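## Task

Using exactly two rods other than the green one, and no grey rod at all, lay a train end to end whose total length equals the green rod (8 cm). Colour gives length in cm: blue 1, magenta 2, grey 3, orange 4, lime 5, purple 6, red 7, green 8, pink 9, turquoise 10. Both rods must rest flat on the work surface itself, in one straight line, ends in contact, without any step or kink. No second train may be formed.

## Robot and tools

Robot: two arms, left_arm and right_arm, each ending in a five-digit-style hand with three fingers (index, middle, ring) and a thumb. right_arm has a right hand; left_arm has its mirror image. Base positions in the scene frame: left_arm (-0.010, +0.328, +0.020) m, right_arm (-0.056, -0.500, +0.020) m, both turned about 1.3 degrees about z.

Frames. Scene frame: origin at table-top height midway between the arms, +x out over the table, +y toward left_arm, +z up. Fixed cameras and the table use it. Each arm's reported hand pose, velocities and targets are in that arm's own base frame, and motion offsets run along that arm's base axes, with rotations about the Hand target's position. Hand point axes (right hand): +z along straight fingers toward the tips, +y out of the palm face, +x across the palm away from the thumb (on the left hand +x points toward the thumb). Straight fingertips reach about 0.12 m beyond the hand point in z.

The 48-number row (every number in [-1, 1], always all 48 even if one arm moves): left_arm dx, dy, dz, rx, ry, rz; then 16 left hand motor goals; left current_limit; left speed; then the same 24 for right_arm. Motor order: index_mcp, index_abd, index_pip, index_dip, middle_mcp, middle_abd, middle_pip, middle_dip, ring_mcp, ring_abd, ring_pip, ring_dip, thumb_cmc, thumb_axl, thumb_mcp, thumb_ipl. Pose part: an offset, not a pose, counted from the arm's Hand target at the start of that action or move; 1.0 equals 0.6 m of translation or 180 degrees; rx, ry, rz form one rotation vector. Six zeros re-command the current Hand target. Motor goals: each maps linearly between a hinge's two stops; moving toward -1 bends fingers toward the palm (straight values: mcp +0.75, abd 0.00, pip +0.58, dip +0.70, thumb_cmc +0.71, thumb_axl +0.68, thumb_mcp +0.23, thumb_ipl +0.17). A zero is a real goal, so to keep a hand unchanged echo its hand_goal, hand_current_limit and hand_speed. current_limit: -1 to +1 maps to 0 to 550 mA (start +0.4); speed: fraction (speed+1)/2 of 8.5 rad/s (start -0.6).

Tools.
execute_actions(actions, cameras): actions is a list of actions, each a table of up to 15 rows of 48 numbers, one row per 1/30 s step; every row is an offset from the action's start target. Empty list returns state and all images.
move(target, speed, blend, stop_force, zero, blocking, cameras): straight-line path to one row or a list of up to 15 rows, all offsets from the same starting Hand targets. speed in m/s (0.002 to 3.6, default 0.25); blend in m rounds corners; stop_force in N (3 to 120) ends an arm's path when its wrist sensor feels that much push; zero picks the sensor baseline; blocking=false returns early (not with stop_force). Max 10 s per move.
wait(seconds 0 to 10), stop() brakes a running move, zoom_image(camera, region [x0,y0,x1,y1] pixels, at most 504 each side), zero_wrist_force(arm), finished_scene(scene 1 or 2) ends the scene irreversibly.
Cameras: cam_high, cam_low (672x504), cam_left_wrist, cam_right_wrist (616x616, fisheye); "all" shows every one.

Results: end_effector_position (m), quaternion and velocities per arm in its base frame; Hand target (the last commanded pose, the base for next offsets; the hand often stops short, so resend the gap); joint positions and torques; Wrist force/torque in the hand frame plus the peak reading; hand_goal, hand_measured, hand_current_ma, hand_state (moving, goal, blocked, overload) in motor order. The move line reports the ending: done, off_target, moving, held or fault, and limits such as paced or held.

Cautions. About 150 N on an arm, or joint contact torque past its limit (wrist joints 24.9 N m), stops that arm for 10 s. Arms are stiff: aim only slightly into firm contacts and go slowly; use stop_force when touching down. Keep arms from hitting each other; a hand gripping the other hand counts as such a press. Motors at 495 mA or more for 5 s shut down, so grip with moderate current. Overheated motors brake the arm for 30 to 60 s. Do not drop rods from height, release them moving, or let anything leave the table. Steer paths around an arm's own base. Orientation commands are clipped to 32 degrees from the measured one per step. Thinking time lets the scene run.

Each tool is called after "Request:" as a command line: name --argument value for each argument, lists and objects as JSON in quotes; but a table of rows of numbers goes row by row, as --pt "numbers of a row", without its own name.

## Session

Request:
execute_actions --actions '[]'

Scene clock: 0.00 s.
left_arm: end_effector_position=(+0.3237, -0.3305, +0.2313) hand_goal=(+0.754, +0.000, +0.576, +0.696, +0.754, +0.000, +0.576, +0.696, +0.754, +0.000, +0.576, +0.696, +0.714, +0.678, +0.226, +0.168) hand_measured=(+0.754, +0.000, +0.576, +0.696, +0.754, +0.000, +0.576, +0.696, +0.754, +0.000, +0.576, +0.696, +0.714, +0.678, +0.226, +0.168) hand_current_ma=(+0, +0, +0, +0, +0, +0, +0, +0, +0, +0, +0, +0, +0, +0, +0, +0) hand_state=(goal, goal, goal, goal, goal, goal, goal, goal, goal, goal, goal, goal, goal, goal, goal, goal) hand_current_limit=0.40 hand_speed=-0.60 end_effector_quat_wxyz=(-0.388, -0.055, +0.912, -0.118) | right_arm: end_effector_position=(+0.6822, +0.1290, +0.1404) hand_goal=(+0.754, +0.000, +0.576, +0.696, +0.754, +0.000, +0.576, +0.696, +0.754, +0.000, +0.576, +0.696, +0.714, +0.678, +0.226, +0.168) hand_measured=(+0.754, +0.000, +0.576, +0.696, +0.754, +0.000, +0.576, +0.696, +0.754, +0.000, +0.576, +0.696, +0.714, +0.678, +0.226, +0.168) hand_current_ma=(+0, +0, +0, +0, +0, +0, +0, +0, +0, +0, +0, +0, +0, +0, +0, +0) hand_state=(goal, goal, goal, goal, goal, goal, goal, goal, goal, goal, goal, goal, overload, goal, goal, goal) hand_current_limit=0.40 hand_speed=-0.60 end_effector_quat_wxyz=(-0.610, +0.690, +0.263, +0.285)
Joint positions: left_arm=[2.756 -1.949 -1.479 -1.968 1.047 -1.887] | right_arm=[-0.356 -0.983 1.474 -0.812 -0.297 -0.495]
Joint velocities: within noise
Joint torques (N m): no reading
Wrist force (N): no reading
Wrist torque (N m): no reading
Wrist force, peak (N): no reading
Hand target: left_arm +0.3237, -0.3305, +0.2313; -0.388, -0.055, +0.912, -0.118 | right_arm +0.6822, +0.1290, +0.1404; -0.610, +0.690, +0.263, +0.285

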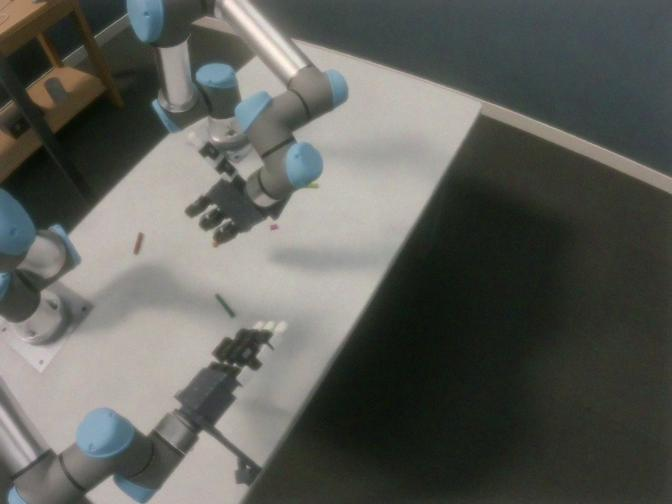

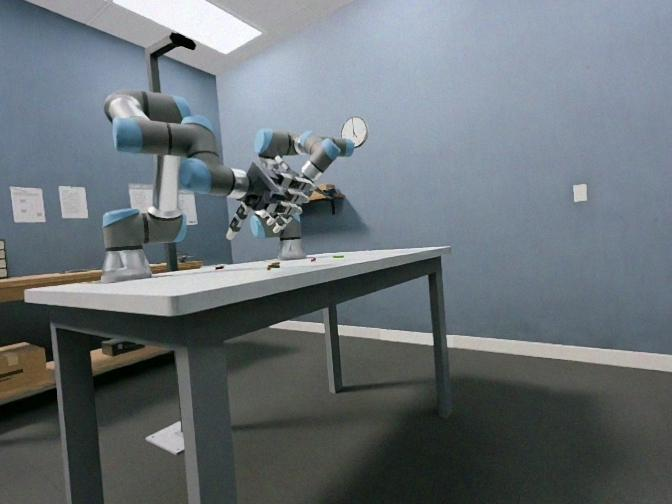

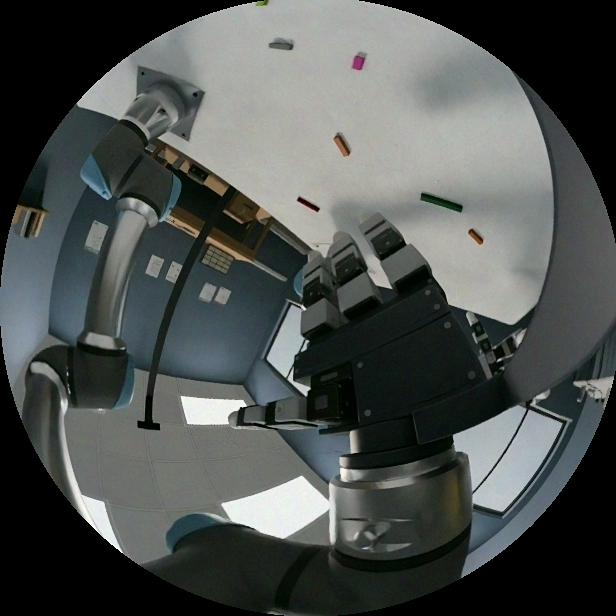

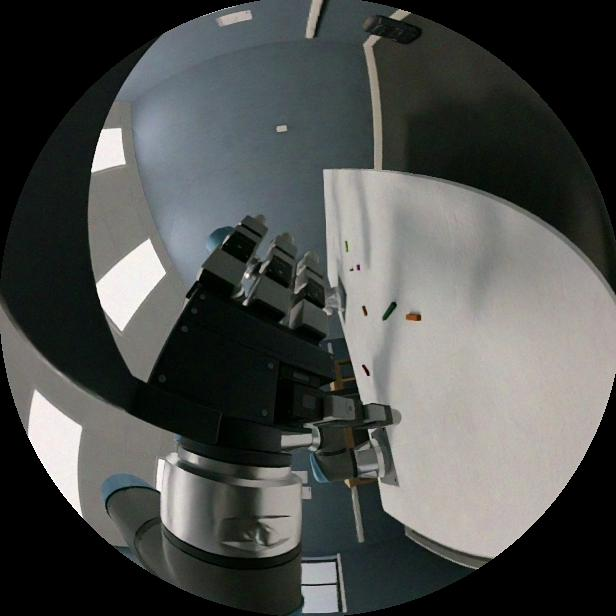

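Request:
zoom_image --camera "cam_left_wrist" --region '[240, 0, 560, 260]'

Request:
zoom_image --camera "cam_high" --region '[120, 170, 340, 360]'

Request:
zoom_image --camera "cam_low" --region '[180, 220, 460, 310]'

Scaled by 1.575 from the camera's 616x616 image, which has a finer 880x880 frame.

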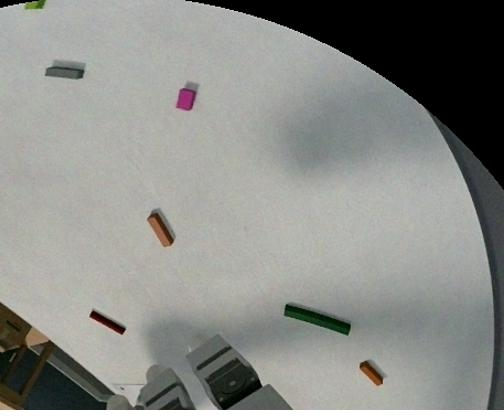

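Scaled by 2.291 from the camera's 672x504 image, which has a finer 960x720 frame.

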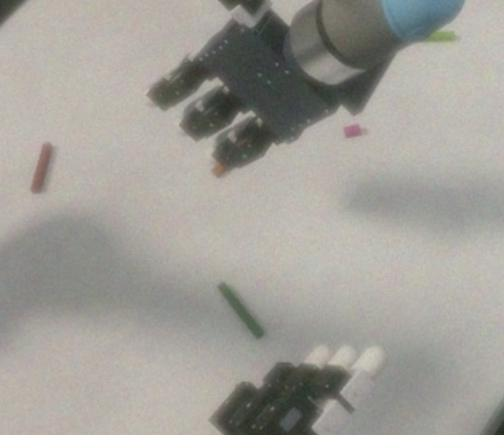

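Scaled by 1.800 from the camera's 672x504 image, which has a finer 960x720 frame.

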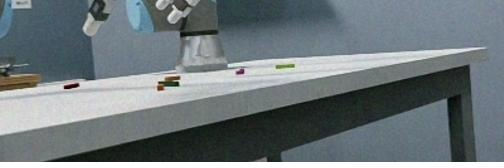

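Request:
zoom_image --camera "cam_left_wrist" --region '[220, 200, 460, 440]'

Request:
zoom_image --camera "cam_right_wrist" --region '[180, 190, 420, 430]'

Scaled by 2.100 from the camera's 616x616 image, which has a finer 880x880 frame.

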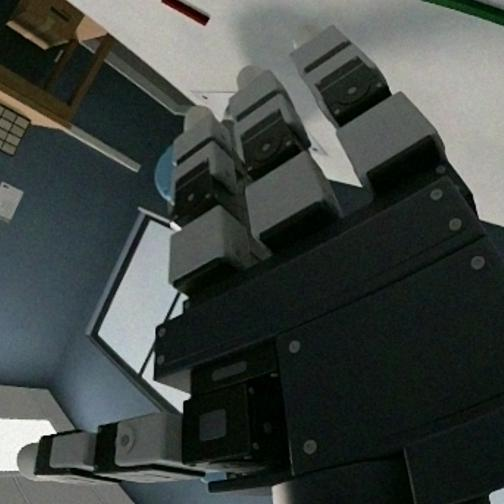

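Scaled by 2.100 from the camera's 616x616 image, which has a finer 880x880 frame.

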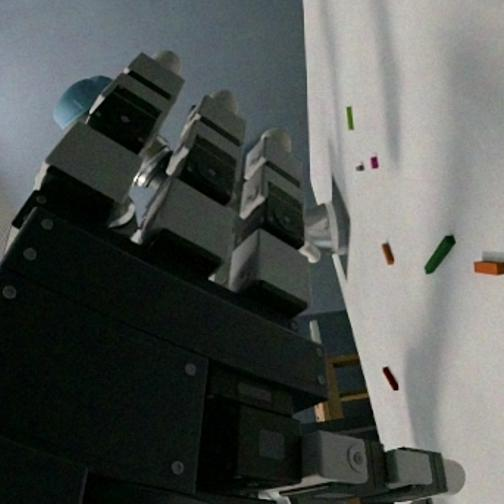

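Request:
move --target '[0, -0.05, 0.2, 0.0775, -0.2546, -0.036, 0.754, 0, 0.576, 0.696, 0.754, 0, 0.576, 0.696, 0.754, 0, 0.576, 0.696, 0.714, 0.678, 0.226, 0.168, 0.4, -0.6, -0.30, -0.383, 0.35, 0, 0, 0, 0.754, 0, 0.576, 0.696, 0.754, 0, 0.576, 0.696, 0.754, 0, 0.576, 0.696, 0.714, 0.678, 0.226, 0.168, 0.4, -0.6]' --cameras '["all"]'

Scene clock: 78.53 s.
left_arm: end_effector_position=(+0.3237, -0.3605, +0.3514) hand_goal=(+0.754, +0.000, +0.576, +0.696, +0.754, +0.000, +0.576, +0.696, +0.754, +0.000, +0.576, +0.696, +0.714, +0.678, +0.226, +0.168) hand_measured=(+0.754, +0.000, +0.576, +0.696, +0.754, +0.000, +0.576, +0.696, +0.754, +0.000, +0.576, +0.696, +0.714, +0.678, +0.224, +0.168) hand_current_ma=(-1, +0, +1, +0, -1, +0, +1, +0, -1, +0, +1, +0, +0, -1, -4, +0) hand_state=(goal, goal, goal, goal, goal, goal, goal, goal, goal, goal, goal, goal, goal, goal, goal, goal) hand_current_limit=0.40 hand_speed=-0.60 end_effector_quat_wxyz=(+0.000, +0.000, +1.000, +0.000) | right_arm: end_effector_position=(+0.5023, -0.1008, +0.3504) hand_goal=(+0.754, +0.000, +0.576, +0.696, +0.754, +0.000, +0.576, +0.696, +0.754, +0.000, +0.576, +0.696, +0.714, +0.678, +0.226, +0.168) hand_measured=(+0.748, +0.000, +0.576, +0.696, +0.748, +0.000, +0.576, +0.696, +0.748, +0.000, +0.576, +0.696, +0.280, +0.678, +0.226, +0.168) hand_current_ma=(-18, +0, +1, +0, -16, +0, +1, +0, -15, +0, +1, +0, +0, -2, +0, -1) hand_state=(goal, goal, goal, goal, goal, goal, goal, goal, goal, goal, goal, goal, overload, goal, goal, goal) hand_current_limit=0.40 hand_speed=-0.60 end_effector_quat_wxyz=(-0.610, +0.691, +0.264, +0.286)
Joint positions: left_arm=[2.47 -1.704 -1.445 -1.564 1.572 -2.243] | right_arm=[-0.873 -1.277 1.338 -0.189 -0.804 -0.713]
Joint torques (N m): left_arm=[4.58 16.59 16.36 0.76 0.72 0.87] | right_arm=[-0.21 -19.98 -10.28 0.15 0.83 1.22]
Wrist force (N): left_arm=[-0.9 -0.6 -1.0] | right_arm=[-0.3 -0.4 -0.2]
Wrist torque (N m): left_arm=[-0.10 -0.03 -0.07] | right_arm=[-0.05 0.02 0.08]
Wrist force, peak (N): left_arm=[-0.6 -1.2 -1.4] | right_arm=[0.1 -2.1 -1.4]
Hand target: left_arm +0.3237, -0.3605, +0.3513; +0.000, +0.000, +1.000, +0.000 | right_arm +0.5022, -0.1008, +0.3504; -0.610, +0.690, +0.263, +0.285
Off the commanded pose: left_arm 0.000 m, 0 deg | right_arm 0.000 m, 0 deg.
move: done

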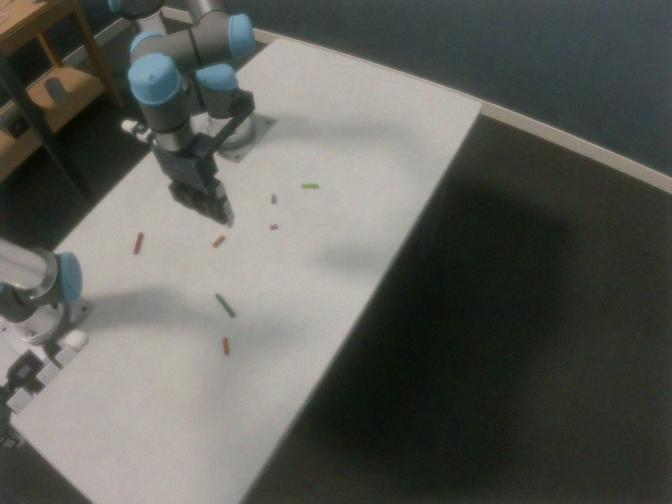

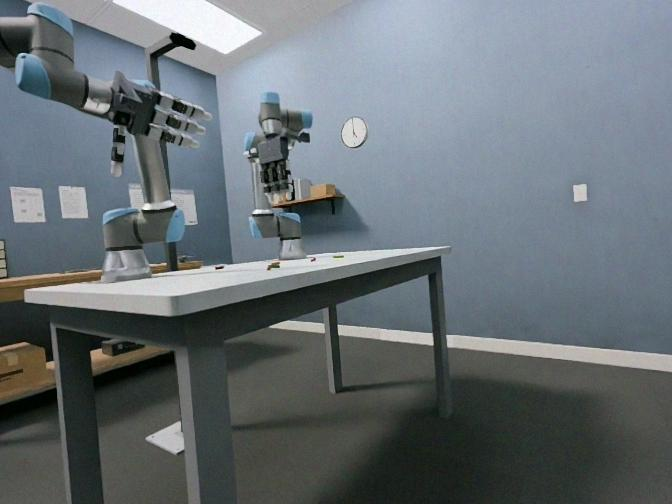

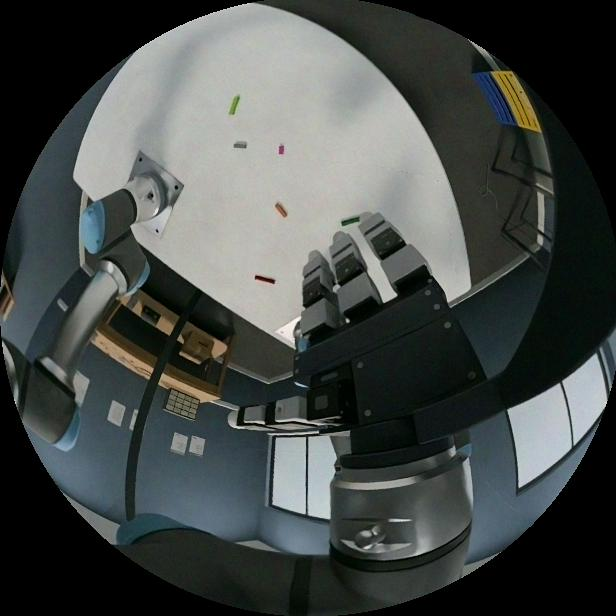

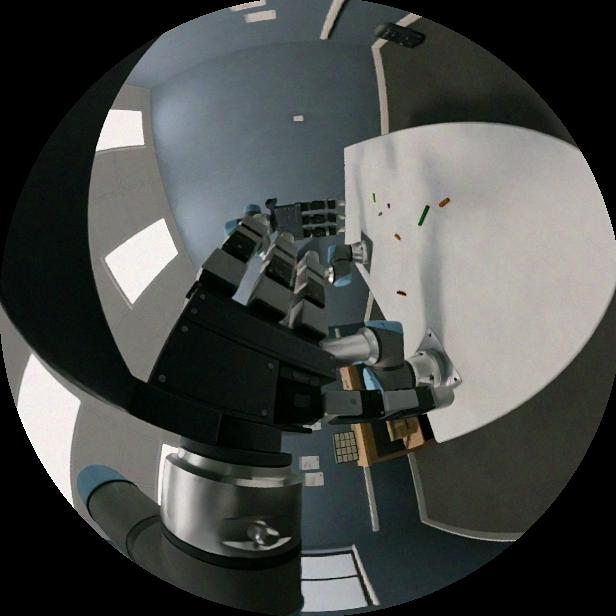

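Request:
zoom_image --camera "cam_left_wrist" --region '[100, 60, 400, 360]'

Request:
zoom_image --camera "cam_high" --region '[80, 90, 380, 390]'

Request:
zoom_image --camera "cam_left_wrist" --region '[200, 200, 440, 440]'

Scaled by 1.680 from the camera's 616x616 image, which has a finer 880x880 frame.

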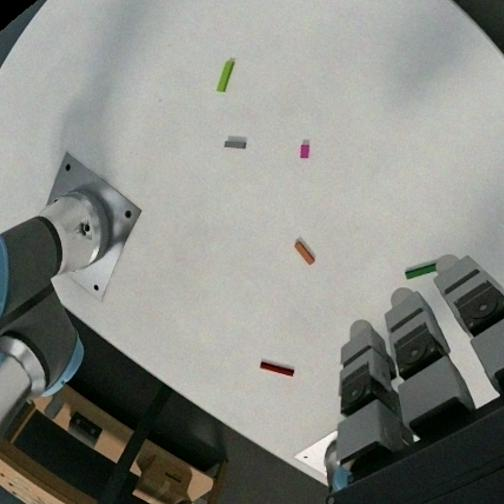

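Scaled by 1.680 from the camera's 672x504 image, which has a finer 960x720 frame.

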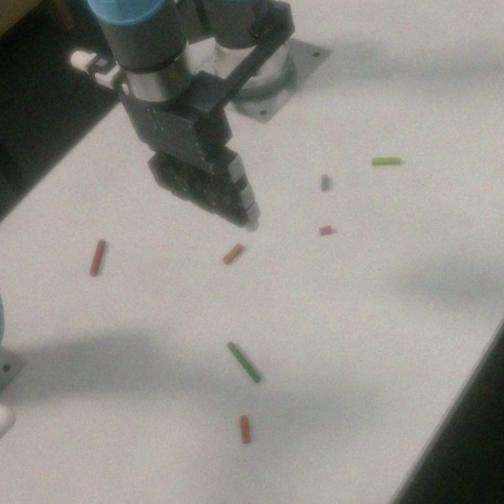

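Scaled by 2.100 from the camera's 616x616 image, which has a finer 880x880 frame.

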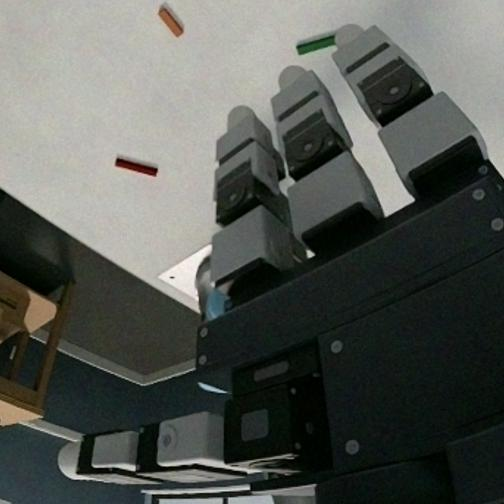

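Request:
move --target '[0, 0, 0, 0, 0, 0, 0.754, 0, 0.576, 0.696, 0.754, 0, 0.576, 0.696, 0.754, 0, 0.576, 0.696, 0.714, 0.678, 0.226, 0.168, 0.4, -0.6, 0.0513, 0.393, -0.1673, -0.4676, 0.0543, -0.0219, 0.754, 0, 0.576, 0.696, 0.754, 0, 0.576, 0.696, 0.754, 0, 0.576, 0.696, 0.714, 0.678, 0.226, 0.168, 0.4, -0.6]' --cameras '["all"]'

Scene clock: 114.10 s.
left_arm: end_effector_position=(+0.3237, -0.3605, +0.3513) hand_goal=(+0.754, +0.000, +0.576, +0.696, +0.754, +0.000, +0.576, +0.696, +0.754, +0.000, +0.576, +0.696, +0.714, +0.678, +0.226, +0.168) hand_measured=(+0.754, +0.000, +0.576, +0.696, +0.754, +0.000, +0.576, +0.696, +0.754, +0.000, +0.576, +0.696, +0.714, +0.678, +0.224, +0.168) hand_current_ma=(-1, +0, +1, +0, -1, +0, +1, +0, -1, +0, +1, +0, +0, -1, -4, +0) hand_state=(goal, goal, goal, goal, goal, goal, goal, goal, goal, goal, goal, goal, goal, goal, goal, goal) hand_current_limit=0.40 hand_speed=-0.60 end_effector_quat_wxyz=(+0.000, +0.000, +1.000, +0.000) | right_arm: end_effector_position=(+0.5330, +0.1350, +0.2500) hand_goal=(+0.754, +0.000, +0.576, +0.696, +0.754, +0.000, +0.576, +0.696, +0.754, +0.000, +0.576, +0.696, +0.714, +0.678, +0.226, +0.168) hand_measured=(+0.750, +0.000, +0.576, +0.696, +0.750, +0.000, +0.576, +0.696, +0.750, +0.000, +0.576, +0.696, +0.280, +0.678, +0.224, +0.168) hand_current_ma=(-14, +0, +1, +0, -12, +0, +1, +0, -11, +0, +1, +0, +0, -2, -7, -1) hand_state=(goal, goal, goal, goal, goal, goal, goal, goal, goal, goal, goal, goal, overload, goal, goal, goal) hand_current_limit=0.40 hand_speed=-0.60 end_effector_quat_wxyz=(+0.000, +0.949, +0.316, +0.000)
Joint positions: left_arm=[2.47 -1.704 -1.445 -1.564 1.572 -2.243] | right_arm=[0.162 -1.451 1.721 -1.841 -1.571 1.088]
Joint torques (N m): left_arm=[9.43 16.57 16.34 3.85 1.62 -1.49] | right_arm=[4.79 -36.1 -10.63 -2.29 -2.09 0.36]
Wrist force (N): left_arm=[-1.3 -0.6 -1.1] | right_arm=[2.4 -2.3 2.3]
Wrist torque (N m): left_arm=[-0.11 0.01 -0.10] | right_arm=[-0.20 -0.14 0.12]
Wrist force, peak (N): left_arm=[-1.2 -1.4 -0.8] | right_arm=[3.3 -3.3 2.8]
Hand target: left_arm +0.3237, -0.3605, +0.3513; +0.000, +0.000, +1.000, +0.000 | right_arm +0.5330, +0.1350, +0.2500; +0.000, +0.949, +0.316, +0.000
Off the commanded pose: left_arm 0.000 m, 0 deg | right_arm 0.000 m, 0 deg.
move: done

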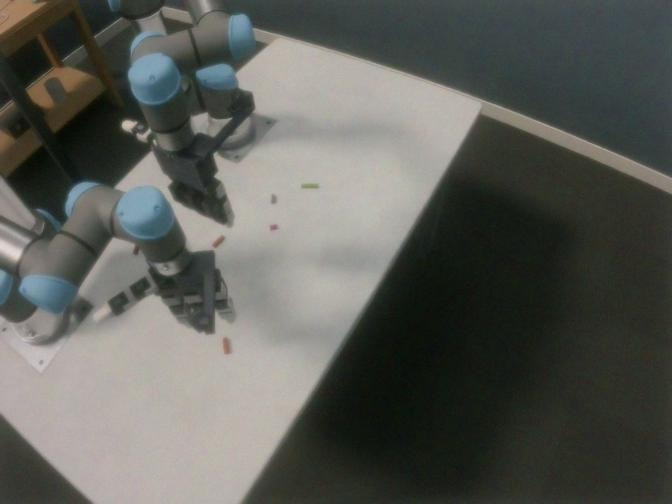

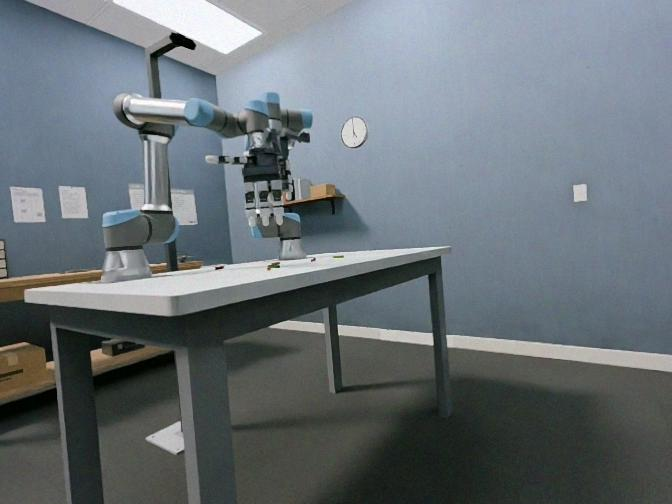

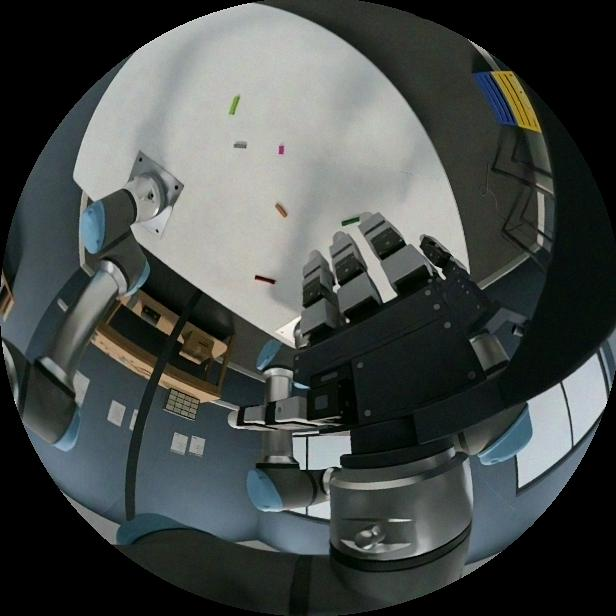

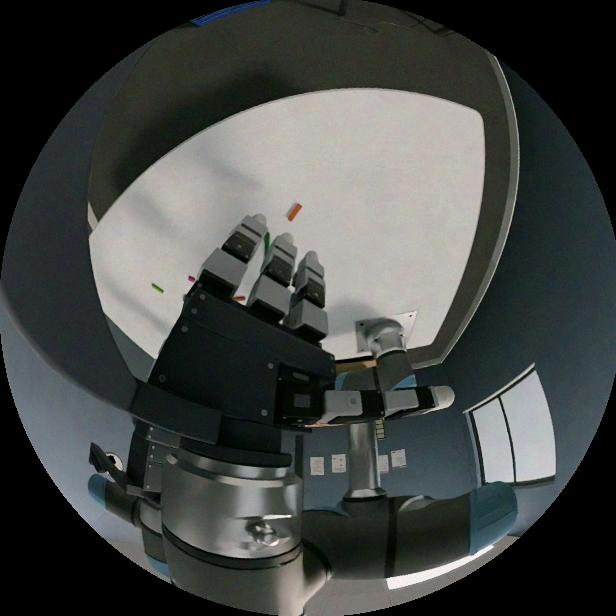

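Request:
zoom_image --camera "cam_right_wrist" --region '[220, 180, 340, 300]'

Request:
zoom_image --camera "cam_right_wrist" --region '[300, 280, 480, 460]'

Scaled by 4.200 from the camera's 616x616 image, which has a finer 880x880 frame.

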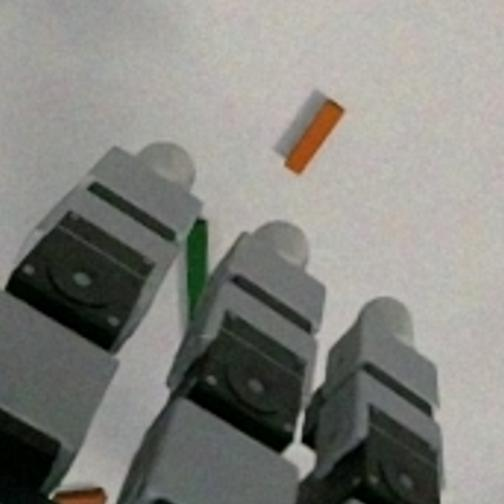

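Scaled by 2.800 from the camera's 616x616 image, which has a finer 880x880 frame.

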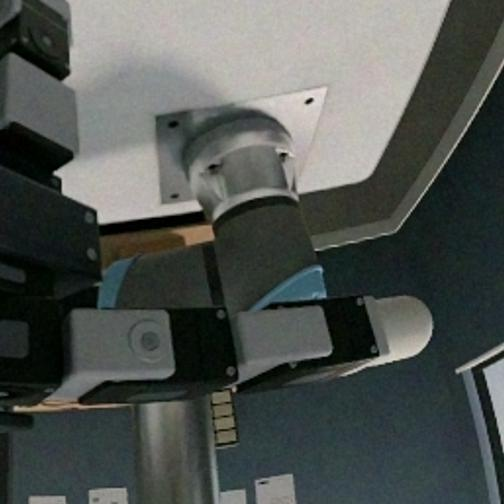

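Request:
move --target '[0, 0, 0, 0, 0, 0, 0.754, 0, 0.576, 0.696, 0.754, 0, 0.576, 0.696, 0.754, 0, 0.576, 0.696, 0.714, 0.678, 0.226, 0.168, 0.4, -0.6, 0.0188, 0.0322, -0.1967, 0, 0, 0.0144, 0.754, 0.06, 0.576, 0.696, 0.754, -0.06, 0.576, 0.696, 0.754, 0, 0.576, 0.696, 0.714, 0.678, 0.226, 0.168, 0.4, -0.6]' --cameras '["cam_right_wrist", "cam_high"]' --speed 0.2

Request:
zoom_image --camera "cam_right_wrist" --region '[220, 180, 340, 300]'

Scene clock: 146.13 s.
left_arm: end_effector_position=(+0.3237, -0.3605, +0.3513) hand_goal=(+0.754, +0.000, +0.576, +0.696, +0.754, +0.000, +0.576, +0.696, +0.754, +0.000, +0.576, +0.696, +0.714, +0.678, +0.226, +0.168) hand_measured=(+0.754, +0.000, +0.576, +0.696, +0.754, +0.000, +0.576, +0.696, +0.754, +0.000, +0.576, +0.696, +0.714, +0.678, +0.224, +0.168) hand_current_ma=(-1, +0, +1, +0, -1, +0, +1, +0, -1, +0, +1, +0, +0, -1, -4, +0) hand_state=(goal, goal, goal, goal, goal, goal, goal, goal, goal, goal, goal, goal, goal, goal, goal, goal) hand_current_limit=0.40 hand_speed=-0.60 end_effector_quat_wxyz=(+0.000, +0.000, +1.000, +0.000) | right_arm: end_effector_position=(+0.5442, +0.1544, +0.1319) hand_goal=(+0.754, +0.060, +0.576, +0.696, +0.754, -0.060, +0.576, +0.696, +0.754, +0.000, +0.576, +0.696, +0.714, +0.678, +0.226, +0.168) hand_measured=(+0.750, +0.056, +0.576, +0.696, +0.750, -0.056, +0.576, +0.696, +0.750, +0.000, +0.576, +0.696, +0.280, +0.678, +0.224, +0.168) hand_current_ma=(-14, -8, +1, +0, -12, +8, +1, +0, -11, +0, +1, +0, +0, -2, -9, -1) hand_state=(goal, goal, goal, goal, goal, goal, goal, goal, goal, goal, goal, goal, overload, goal, goal, goal) hand_current_limit=0.40 hand_speed=-0.60 end_effector_quat_wxyz=(+0.000, +0.941, +0.338, +0.000)
Joint positions: left_arm=[2.47 -1.704 -1.445 -1.564 1.572 -2.243] | right_arm=[0.192 -1.302 1.87 -2.138 -1.571 1.073]
Joint torques (N m): left_arm=[9.29 16.76 16.31 3.8 1.64 -1.34] | right_arm=[-12.33 -35.88 -34.32 -3.39 -2.34 0.85]
Wrist force (N): left_arm=[-1.2 -0.8 -0.6] | right_arm=[2.5 -2.2 2.4]
Wrist torque (N m): left_arm=[-0.16 0.01 -0.09] | right_arm=[-0.20 -0.16 0.14]
Wrist force, peak (N): left_arm=[-1.2 -0.9 -1.3] | right_arm=[2.7 -2.4 4.1]
Hand target: left_arm +0.3237, -0.3605, +0.3513; +0.000, +0.000, +1.000, +0.000 | right_arm +0.5443, +0.1543, +0.1320; +0.000, +0.941, +0.338, +0.000
Off the commanded pose: left_arm 0.000 m, 0 deg | right_arm 0.000 m, 0 deg.
move: done
Images, in order (width x height): cam_high 672x504, cam_right_wrist 616x616.

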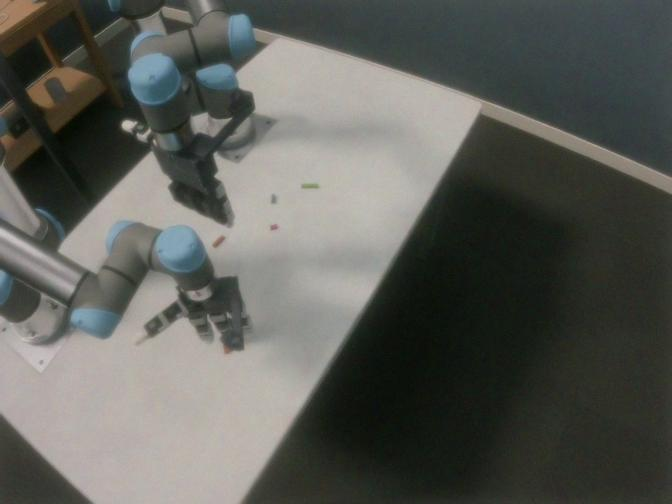

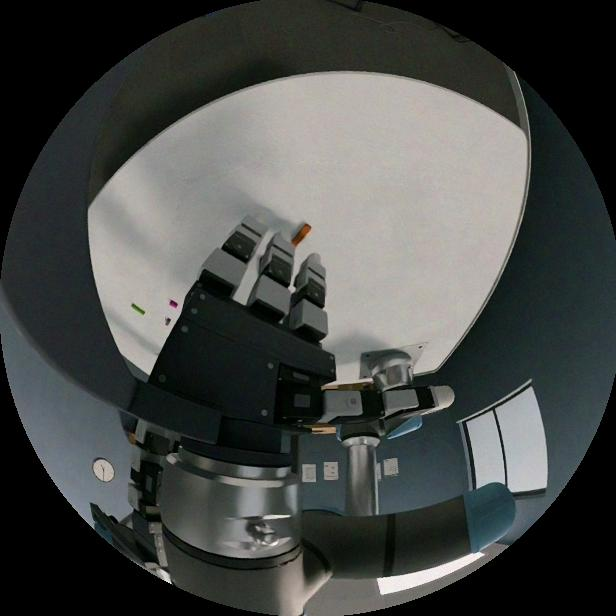

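Scaled by 4.200 from the camera's 616x616 image, which has a finer 880x880 frame.

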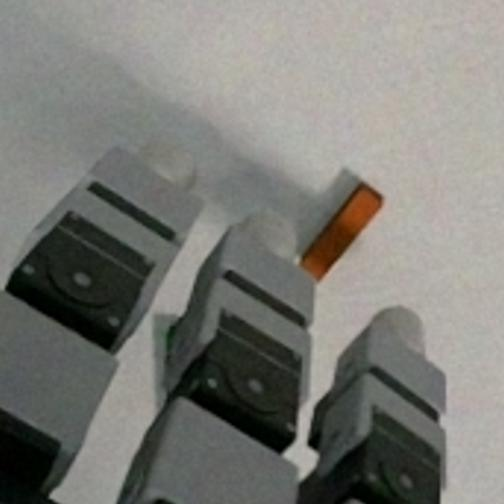

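Request:
zoom_image --camera "cam_right_wrist" --region '[275, 210, 325, 260]'

Scaled by 10.080 from the camera's 616x616 image, which has a finer 880x880 frame.

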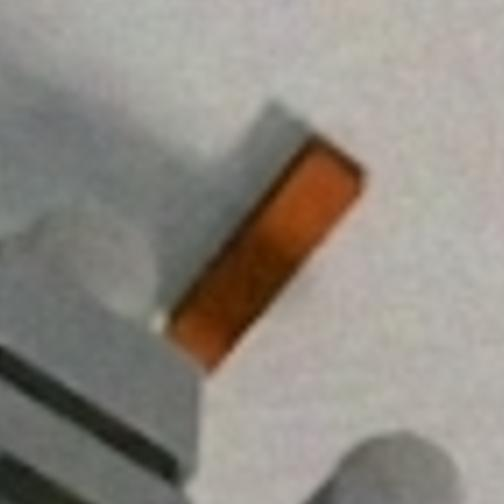

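Request:
move --target '[0, 0, 0, 0, 0, 0, 0.754, 0, 0.576, 0.696, 0.754, 0, 0.576, 0.696, 0.754, 0, 0.576, 0.696, 0.714, 0.678, 0.226, 0.168, 0.4, -0.6, 0.0097, 0.0015, -0.0333, 0, 0, 0.0056, 0.754, 0.06, 0.576, 0.696, 0.754, -0.06, 0.576, 0.696, 0.754, 0, 0.576, 0.696, 0.714, 0.678, 0.226, 0.168, 0.4, -0.6]' --speed 0.05

Request:
move --target '[0, 0, 0, 0, 0, 0, 0.754, 0, 0.576, 0.696, 0.754, 0, 0.576, 0.696, 0.754, 0, 0.576, 0.696, 0.714, 0.678, 0.226, 0.168, 0.4, -0.6, 0, 0, -0.035, 0, 0, 0, 0.754, 0.06, 0.576, 0.696, 0.754, -0.06, 0.576, 0.696, 0.754, 0, 0.576, 0.696, 0.714, 0.678, 0.226, 0.168, 0.4, -0.6]' --speed 0.01 --stop_force 4 --cameras '["cam_right_wrist", "cam_high"]'

Request:
zoom_image --camera "cam_right_wrist" --region '[240, 190, 340, 290]'

Scene clock: 159.90 s.
left_arm: end_effector_position=(+0.3237, -0.3605, +0.3513) hand_goal=(+0.754, +0.000, +0.576, +0.696, +0.754, +0.000, +0.576, +0.696, +0.754, +0.000, +0.576, +0.696, +0.714, +0.678, +0.226, +0.168) hand_measured=(+0.754, +0.000, +0.576, +0.696, +0.754, +0.000, +0.576, +0.696, +0.754, +0.000, +0.576, +0.696, +0.714, +0.678, +0.224, +0.168) hand_current_ma=(-1, +0, +1, +0, -1, +0, +1, +0, -1, +0, +1, +0, +0, -1, -4, +0) hand_state=(goal, goal, goal, goal, goal, goal, goal, goal, goal, goal, goal, goal, goal, goal, goal, goal) hand_current_limit=0.40 hand_speed=-0.60 end_effector_quat_wxyz=(+0.000, +0.000, +1.000, +0.000) | right_arm: end_effector_position=(+0.5501, +0.1552, +0.1117) hand_goal=(+0.754, +0.060, +0.576, +0.696, +0.754, -0.060, +0.576, +0.696, +0.754, +0.000, +0.576, +0.696, +0.714, +0.678, +0.226, +0.168) hand_measured=(+0.750, +0.056, +0.576, +0.696, +0.750, -0.056, +0.576, +0.696, +0.750, +0.000, +0.576, +0.696, +0.280, +0.678, +0.224, +0.168) hand_current_ma=(-14, -8, +1, +0, -12, +8, +1, +0, -11, +0, +1, +0, +0, -2, -9, -1) hand_state=(goal, goal, goal, goal, goal, goal, goal, goal, goal, goal, goal, goal, overload, goal, goal, goal) hand_current_limit=0.40 hand_speed=-0.60 end_effector_quat_wxyz=(+0.000, +0.938, +0.346, +0.000) end_effector_velocity=(-0.003, +0.000, -0.001) end_effector_angular_velocity=(-0.002, +0.009, -0.001)
Joint positions: left_arm=[2.47 -1.704 -1.445 -1.564 1.572 -2.243] | right_arm=[0.191 -1.266 1.882 -2.186 -1.571 1.055]
Joint velocities: left_arm=[within noise] | right_arm=[0.001 -0.002 0.003 0.007 0 0.002]
Joint torques (N m): left_arm=[8.48 16.63 16.59 3.79 1.48 -1.31] | right_arm=[-10.66 -46.15 -23.83 0.03 -2.49 0.82]
Wrist force (N): left_arm=[-1.2 -0.8 -1.1] | right_arm=[2.3 -2.7 2.1]
Wrist torque (N m): left_arm=[-0.12 0.00 -0.09] | right_arm=[-0.25 -0.12 0.11]
Wrist force, peak (N): left_arm=[-1.5 -0.8 -0.9] | right_arm=[2.7 -2.2 2.8]
Hand target: left_arm +0.3237, -0.3605, +0.3513; +0.000, +0.000, +1.000, +0.000 | right_arm +0.5501, +0.1552, +0.1120; +0.000, +0.938, +0.346, +0.000
Off the commanded pose: left_arm 0.000 m, 0 deg | right_arm 0.000 m, 0 deg.
move: done

Scene clock: 162.03 s.
left_arm: end_effector_position=(+0.3237, -0.3605, +0.3513) hand_goal=(+0.754, +0.000, +0.576, +0.696, +0.754, +0.000, +0.576, +0.696, +0.754, +0.000, +0.576, +0.696, +0.714, +0.678, +0.226, +0.168) hand_measured=(+0.754, +0.000, +0.576, +0.696, +0.754, +0.000, +0.576, +0.696, +0.754, +0.000, +0.576, +0.696, +0.714, +0.678, +0.224, +0.168) hand_current_ma=(-1, +0, +1, +0, -1, +0, +1, +0, -1, +0, +1, +0, +0, -1, -4, +0) hand_state=(goal, goal, goal, goal, goal, goal, goal, goal, goal, goal, goal, goal, goal, goal, goal, goal) hand_current_limit=0.40 hand_speed=-0.60 end_effector_quat_wxyz=(+0.000, +0.000, +1.000, +0.000) | right_arm: end_effector_position=(+0.5501, +0.1552, +0.1022) hand_goal=(+0.754, +0.060, +0.576, +0.696, +0.754, -0.060, +0.576, +0.696, +0.754, +0.000, +0.576, +0.696, +0.714, +0.678, +0.226, +0.168) hand_measured=(+0.750, +0.056, +0.576, +0.696, +0.750, -0.056, +0.576, +0.696, +0.750, +0.000, +0.576, +0.696, +0.280, +0.678, +0.224, +0.168) hand_current_ma=(-12, -8, +0, +0, -10, +6, +0, +0, -9, +0, +1, +0, +0, -2, -9, -1) hand_state=(goal, goal, goal, goal, goal, goal, goal, goal, goal, goal, goal, goal, overload, goal, goal, goal) hand_current_limit=0.40 hand_speed=-0.60 end_effector_quat_wxyz=(+0.000, +0.938, +0.346, +0.000)
Joint positions: left_arm=[2.47 -1.704 -1.445 -1.564 1.572 -2.243] | right_arm=[0.191 -1.252 1.892 -2.211 -1.571 1.055]
Joint torques (N m): left_arm=[8.39 16.39 16.29 3.85 1.54 -1.39] | right_arm=[-2.3 -44.41 -32.08 -0.02 -2.23 1.51]
Wrist force (N): left_arm=[-1.2 -0.9 -0.9] | right_arm=[2.6 -2.2 -3.0]
Wrist torque (N m): left_arm=[-0.15 0.01 -0.09] | right_arm=[0.15 0.10 0.15]
Wrist force, peak (N): left_arm=[-1.2 -1.0 -1.1] | right_arm=[2.0 -2.7 -11.2]
Hand target: left_arm +0.3237, -0.3605, +0.3513; +0.000, +0.000, +1.000, +0.000 | right_arm +0.5501, +0.1552, +0.1022; +0.000, +0.938, +0.346, +0.000 (not the last commanded pose)
Off the commanded pose: left_arm 0.000 m, 0 deg | right_arm 0.011 m, 0 deg.
move: contact (right_arm)
Images, in order (width x height): cam_high 672x504, cam_right_wrist 616x616.

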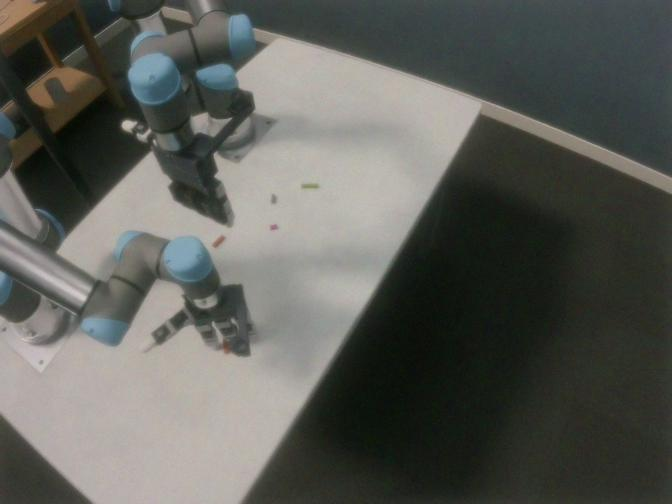

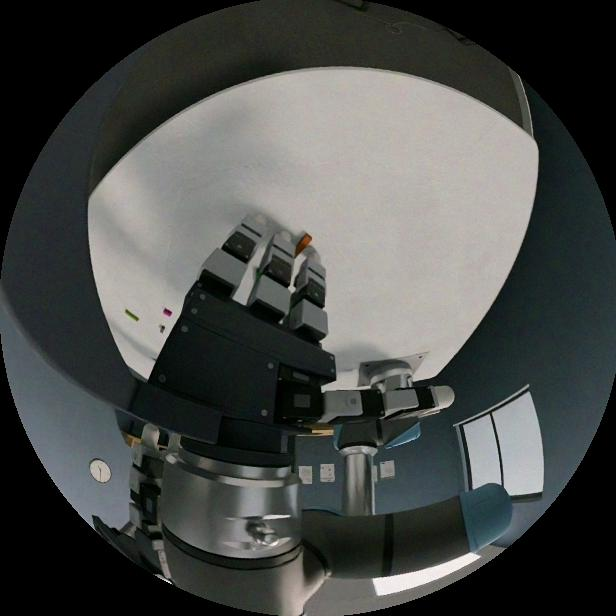

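Scaled by 5.040 from the camera's 616x616 image, which has a finer 880x880 frame.

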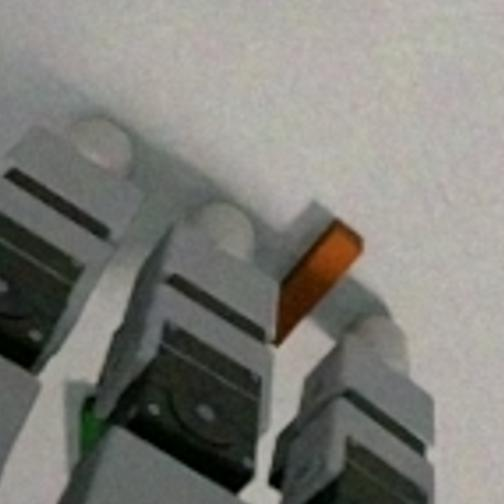

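Request:
move --target '[0, 0, 0, 0, 0, 0, 0.754, 0, 0.576, 0.696, 0.754, 0, 0.576, 0.696, 0.754, 0, 0.576, 0.696, 0.714, 0.678, 0.226, 0.168, 0.4, -0.6, 0, 0, 0.0015, 0, 0, 0, 0.754, -0.12, 0.576, 0.696, 0.754, 0.12, 0.576, 0.696, 0.754, 0, 0.576, 0.696, 0.714, 0.678, 0.226, 0.168, 0.0, -0.85]' --speed 0.05 --cameras '["cam_right_wrist"]'

Request:
zoom_image --camera "cam_right_wrist" --region '[240, 190, 340, 290]'

Scene clock: 166.10 s.
left_arm: end_effector_position=(+0.3237, -0.3605, +0.3513) hand_goal=(+0.754, +0.000, +0.576, +0.696, +0.754, +0.000, +0.576, +0.696, +0.754, +0.000, +0.576, +0.696, +0.714, +0.678, +0.226, +0.168) hand_measured=(+0.754, +0.000, +0.576, +0.696, +0.754, +0.000, +0.576, +0.696, +0.754, +0.000, +0.576, +0.696, +0.714, +0.678, +0.224, +0.168) hand_current_ma=(-1, +0, +1, +0, -1, +0, +1, +0, -1, +0, +1, +0, +0, -1, -4, +0) hand_state=(goal, goal, goal, goal, goal, goal, goal, goal, goal, goal, goal, goal, goal, goal, goal, goal) hand_current_limit=0.40 hand_speed=-0.60 end_effector_quat_wxyz=(+0.000, +0.000, +1.000, +0.000) | right_arm: end_effector_position=(+0.5501, +0.1552, +0.1031) hand_goal=(+0.754, -0.120, +0.576, +0.696, +0.754, +0.120, +0.576, +0.696, +0.754, +0.000, +0.576, +0.696, +0.714, +0.678, +0.226, +0.168) hand_measured=(+0.750, -0.084, +0.576, +0.696, +0.750, +0.082, +0.576, +0.696, +0.750, +0.000, +0.576, +0.696, +0.280, +0.678, +0.224, +0.168) hand_current_ma=(-12, +110, +0, +0, -10, -119, +0, +0, -9, +1, +1, +0, +0, -2, -9, -1) hand_state=(goal, blocked, goal, goal, goal, blocked, goal, goal, goal, goal, goal, goal, overload, goal, goal, goal) hand_current_limit=0.00 hand_speed=-0.85 end_effector_quat_wxyz=(+0.000, +0.938, +0.346, +0.000)
Joint positions: left_arm=[2.47 -1.704 -1.445 -1.564 1.572 -2.243] | right_arm=[0.191 -1.253 1.891 -2.208 -1.571 1.055]
Joint torques (N m): left_arm=[8.07 16.81 15.84 3.82 1.52 -1.24] | right_arm=[-0.99 -45.03 -33.96 -0.2 -1.52 1.43]
Wrist force (N): left_arm=[-1.0 -0.7 -0.8] | right_arm=[2.7 -2.3 2.2]
Wrist torque (N m): left_arm=[-0.13 -0.02 -0.07] | right_arm=[-0.22 -0.17 0.15]
Wrist force, peak (N): left_arm=[-1.3 -1.0 -1.0] | right_arm=[2.8 -2.3 -3.0]
Hand target: left_arm +0.3237, -0.3605, +0.3513; +0.000, +0.000, +1.000, +0.000 | right_arm +0.5501, +0.1552, +0.1031; +0.000, +0.938, +0.346, +0.000
Off the commanded pose: left_arm 0.000 m, 0 deg | right_arm 0.000 m, 0 deg.
move: done
Images, in order (width x height): cam_right_wrist 616x616.

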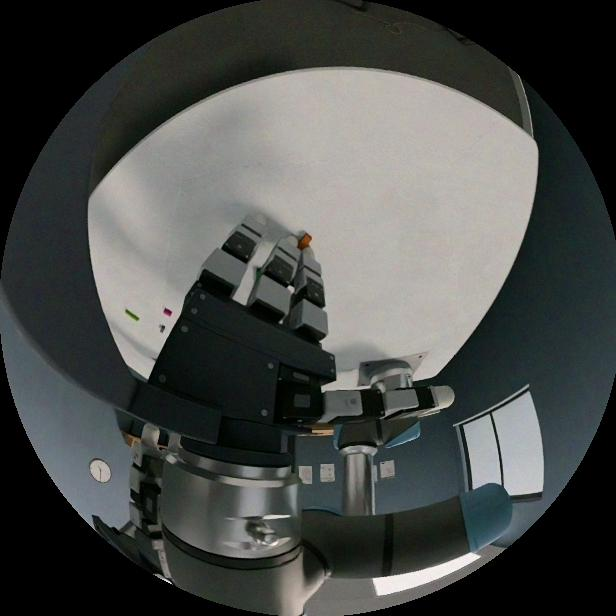

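Scaled by 5.040 from the camera's 616x616 image, which has a finer 880x880 frame.

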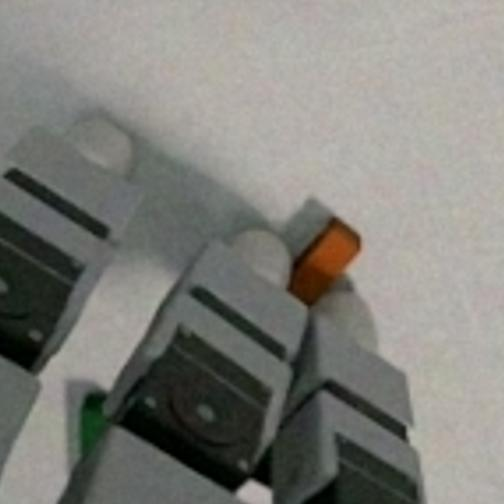

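Request:
move --target '[0, 0.433, 0.083, 0, 0, 0, 0.754, 0, 0.576, 0.696, 0.754, 0, 0.576, 0.696, 0.754, 0, 0.576, 0.696, 0.714, 0.678, 0.226, 0.168, 0.4, -0.6, 0, 0, 0.02, 0, 0, 0, 0.754, -0.12, 0.576, 0.696, 0.754, 0.12, 0.576, 0.696, 0.754, 0, 0.576, 0.696, 0.714, 0.678, 0.226, 0.168, 0.0, -0.85]' --speed 0.25 --cameras '["cam_right_wrist", "cam_left_wrist", "cam_high"]'

Request:
zoom_image --camera "cam_right_wrist" --region '[240, 190, 340, 290]'

Request:
zoom_image --camera "cam_left_wrist" --region '[200, 150, 400, 350]'

Scene clock: 175.20 s.
left_arm: end_effector_position=(+0.3237, -0.1007, +0.4011) hand_goal=(+0.754, +0.000, +0.576, +0.696, +0.754, +0.000, +0.576, +0.696, +0.754, +0.000, +0.576, +0.696, +0.714, +0.678, +0.226, +0.168) hand_measured=(+0.754, +0.000, +0.576, +0.696, +0.754, +0.000, +0.576, +0.696, +0.754, +0.000, +0.576, +0.696, +0.714, +0.678, +0.224, +0.168) hand_current_ma=(-1, +0, +1, +0, -1, +0, +1, +0, -1, +0, +1, +0, +0, -1, -4, +0) hand_state=(goal, goal, goal, goal, goal, goal, goal, goal, goal, goal, goal, goal, goal, goal, goal, goal) hand_current_limit=0.40 hand_speed=-0.60 end_effector_quat_wxyz=(+0.000, +0.000, +1.000, +0.000) end_effector_velocity=(+0.000, +0.001, +0.001) end_effector_angular_velocity=(+0.000, -0.002, -0.003) | right_arm: end_effector_position=(+0.5501, +0.1552, +0.1152) hand_goal=(+0.754, -0.120, +0.576, +0.696, +0.754, +0.120, +0.576, +0.696, +0.754, +0.000, +0.576, +0.696, +0.714, +0.678, +0.226, +0.168) hand_measured=(+0.750, -0.084, +0.576, +0.696, +0.750, +0.082, +0.576, +0.696, +0.750, +0.000, +0.576, +0.696, +0.280, +0.678, +0.224, +0.168) hand_current_ma=(-12, +110, +0, +0, -10, -119, +0, +0, -9, +1, +1, +0, +0, -2, -9, -1) hand_state=(goal, blocked, goal, goal, goal, blocked, goal, goal, goal, goal, goal, goal, overload, goal, goal, goal) hand_current_limit=0.00 hand_speed=-0.85 end_effector_quat_wxyz=(+0.000, +0.938, +0.346, +0.000)
Joint positions: left_arm=[2.995 -1.291 -1.698 -1.723 1.572 -1.718] | right_arm=[0.191 -1.271 1.878 -2.178 -1.571 1.055]
Joint velocities: left_arm=[0.002 0.001 0 0 0 0.005] | right_arm=[within noise]
Joint torques (N m): left_arm=[7.43 8.88 29.3 3.68 0.48 1.48] | right_arm=[-2.44 -30.17 -22.25 -5.11 -0.62 1.41]
Wrist force (N): left_arm=[-0.6 -0.7 -0.6] | right_arm=[2.4 -2.2 2.2]
Wrist torque (N m): left_arm=[-0.17 -0.05 0.02] | right_arm=[-0.20 -0.14 0.13]
Wrist force, peak (N): left_arm=[-1.0 -3.0 -0.4] | right_arm=[2.7 -2.3 2.6]
Hand target: left_arm +0.3237, -0.1007, +0.4011; +0.000, +0.000, +1.000, +0.000 | right_arm +0.5501, +0.1552, +0.1151; +0.000, +0.938, +0.346, +0.000
Off the commanded pose: left_arm 0.000 m, 0 deg | right_arm 0.000 m, 0 deg.
move: done
Images, in order (width x height): cam_high 672x504, cam_left_wrist 616x616, cam_right_wrist 616x616.

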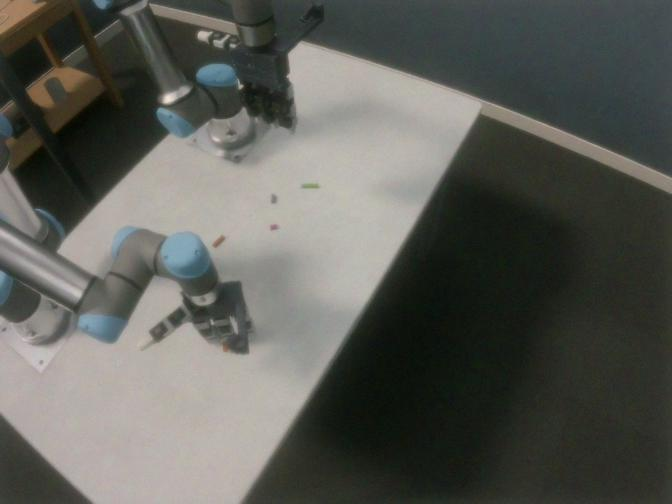

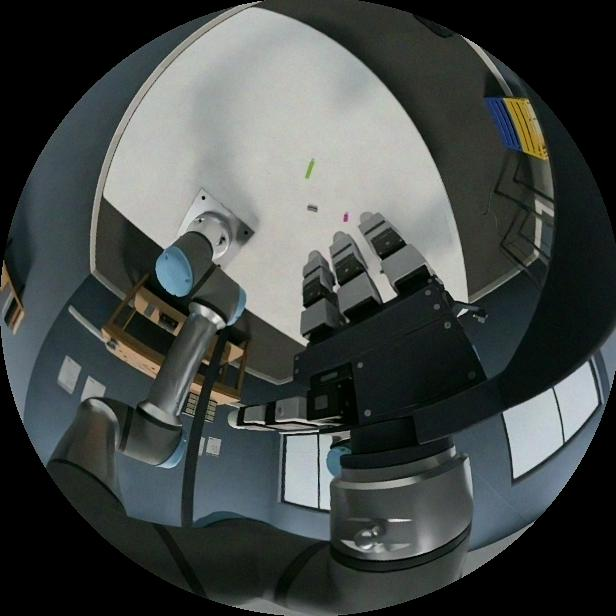

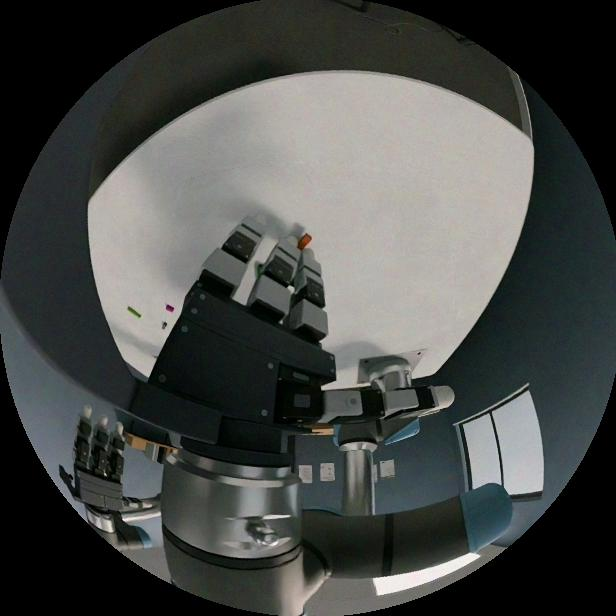

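Scaled by 5.040 from the camera's 616x616 image, which has a finer 880x880 frame.

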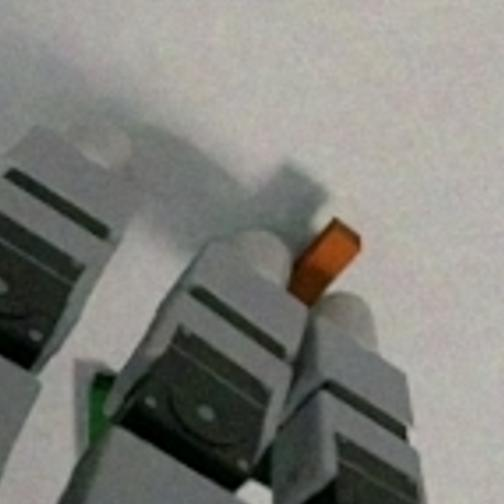

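Scaled by 2.520 from the camera's 616x616 image, which has a finer 880x880 frame.

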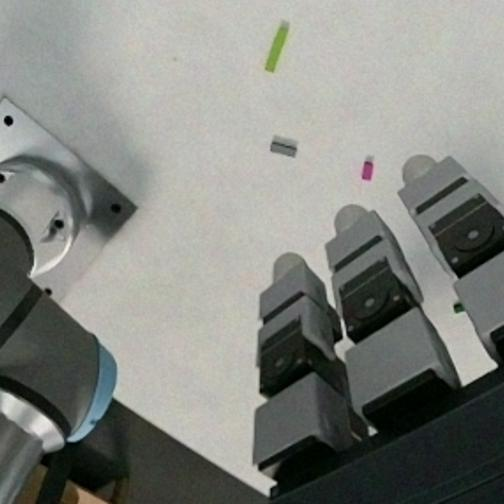

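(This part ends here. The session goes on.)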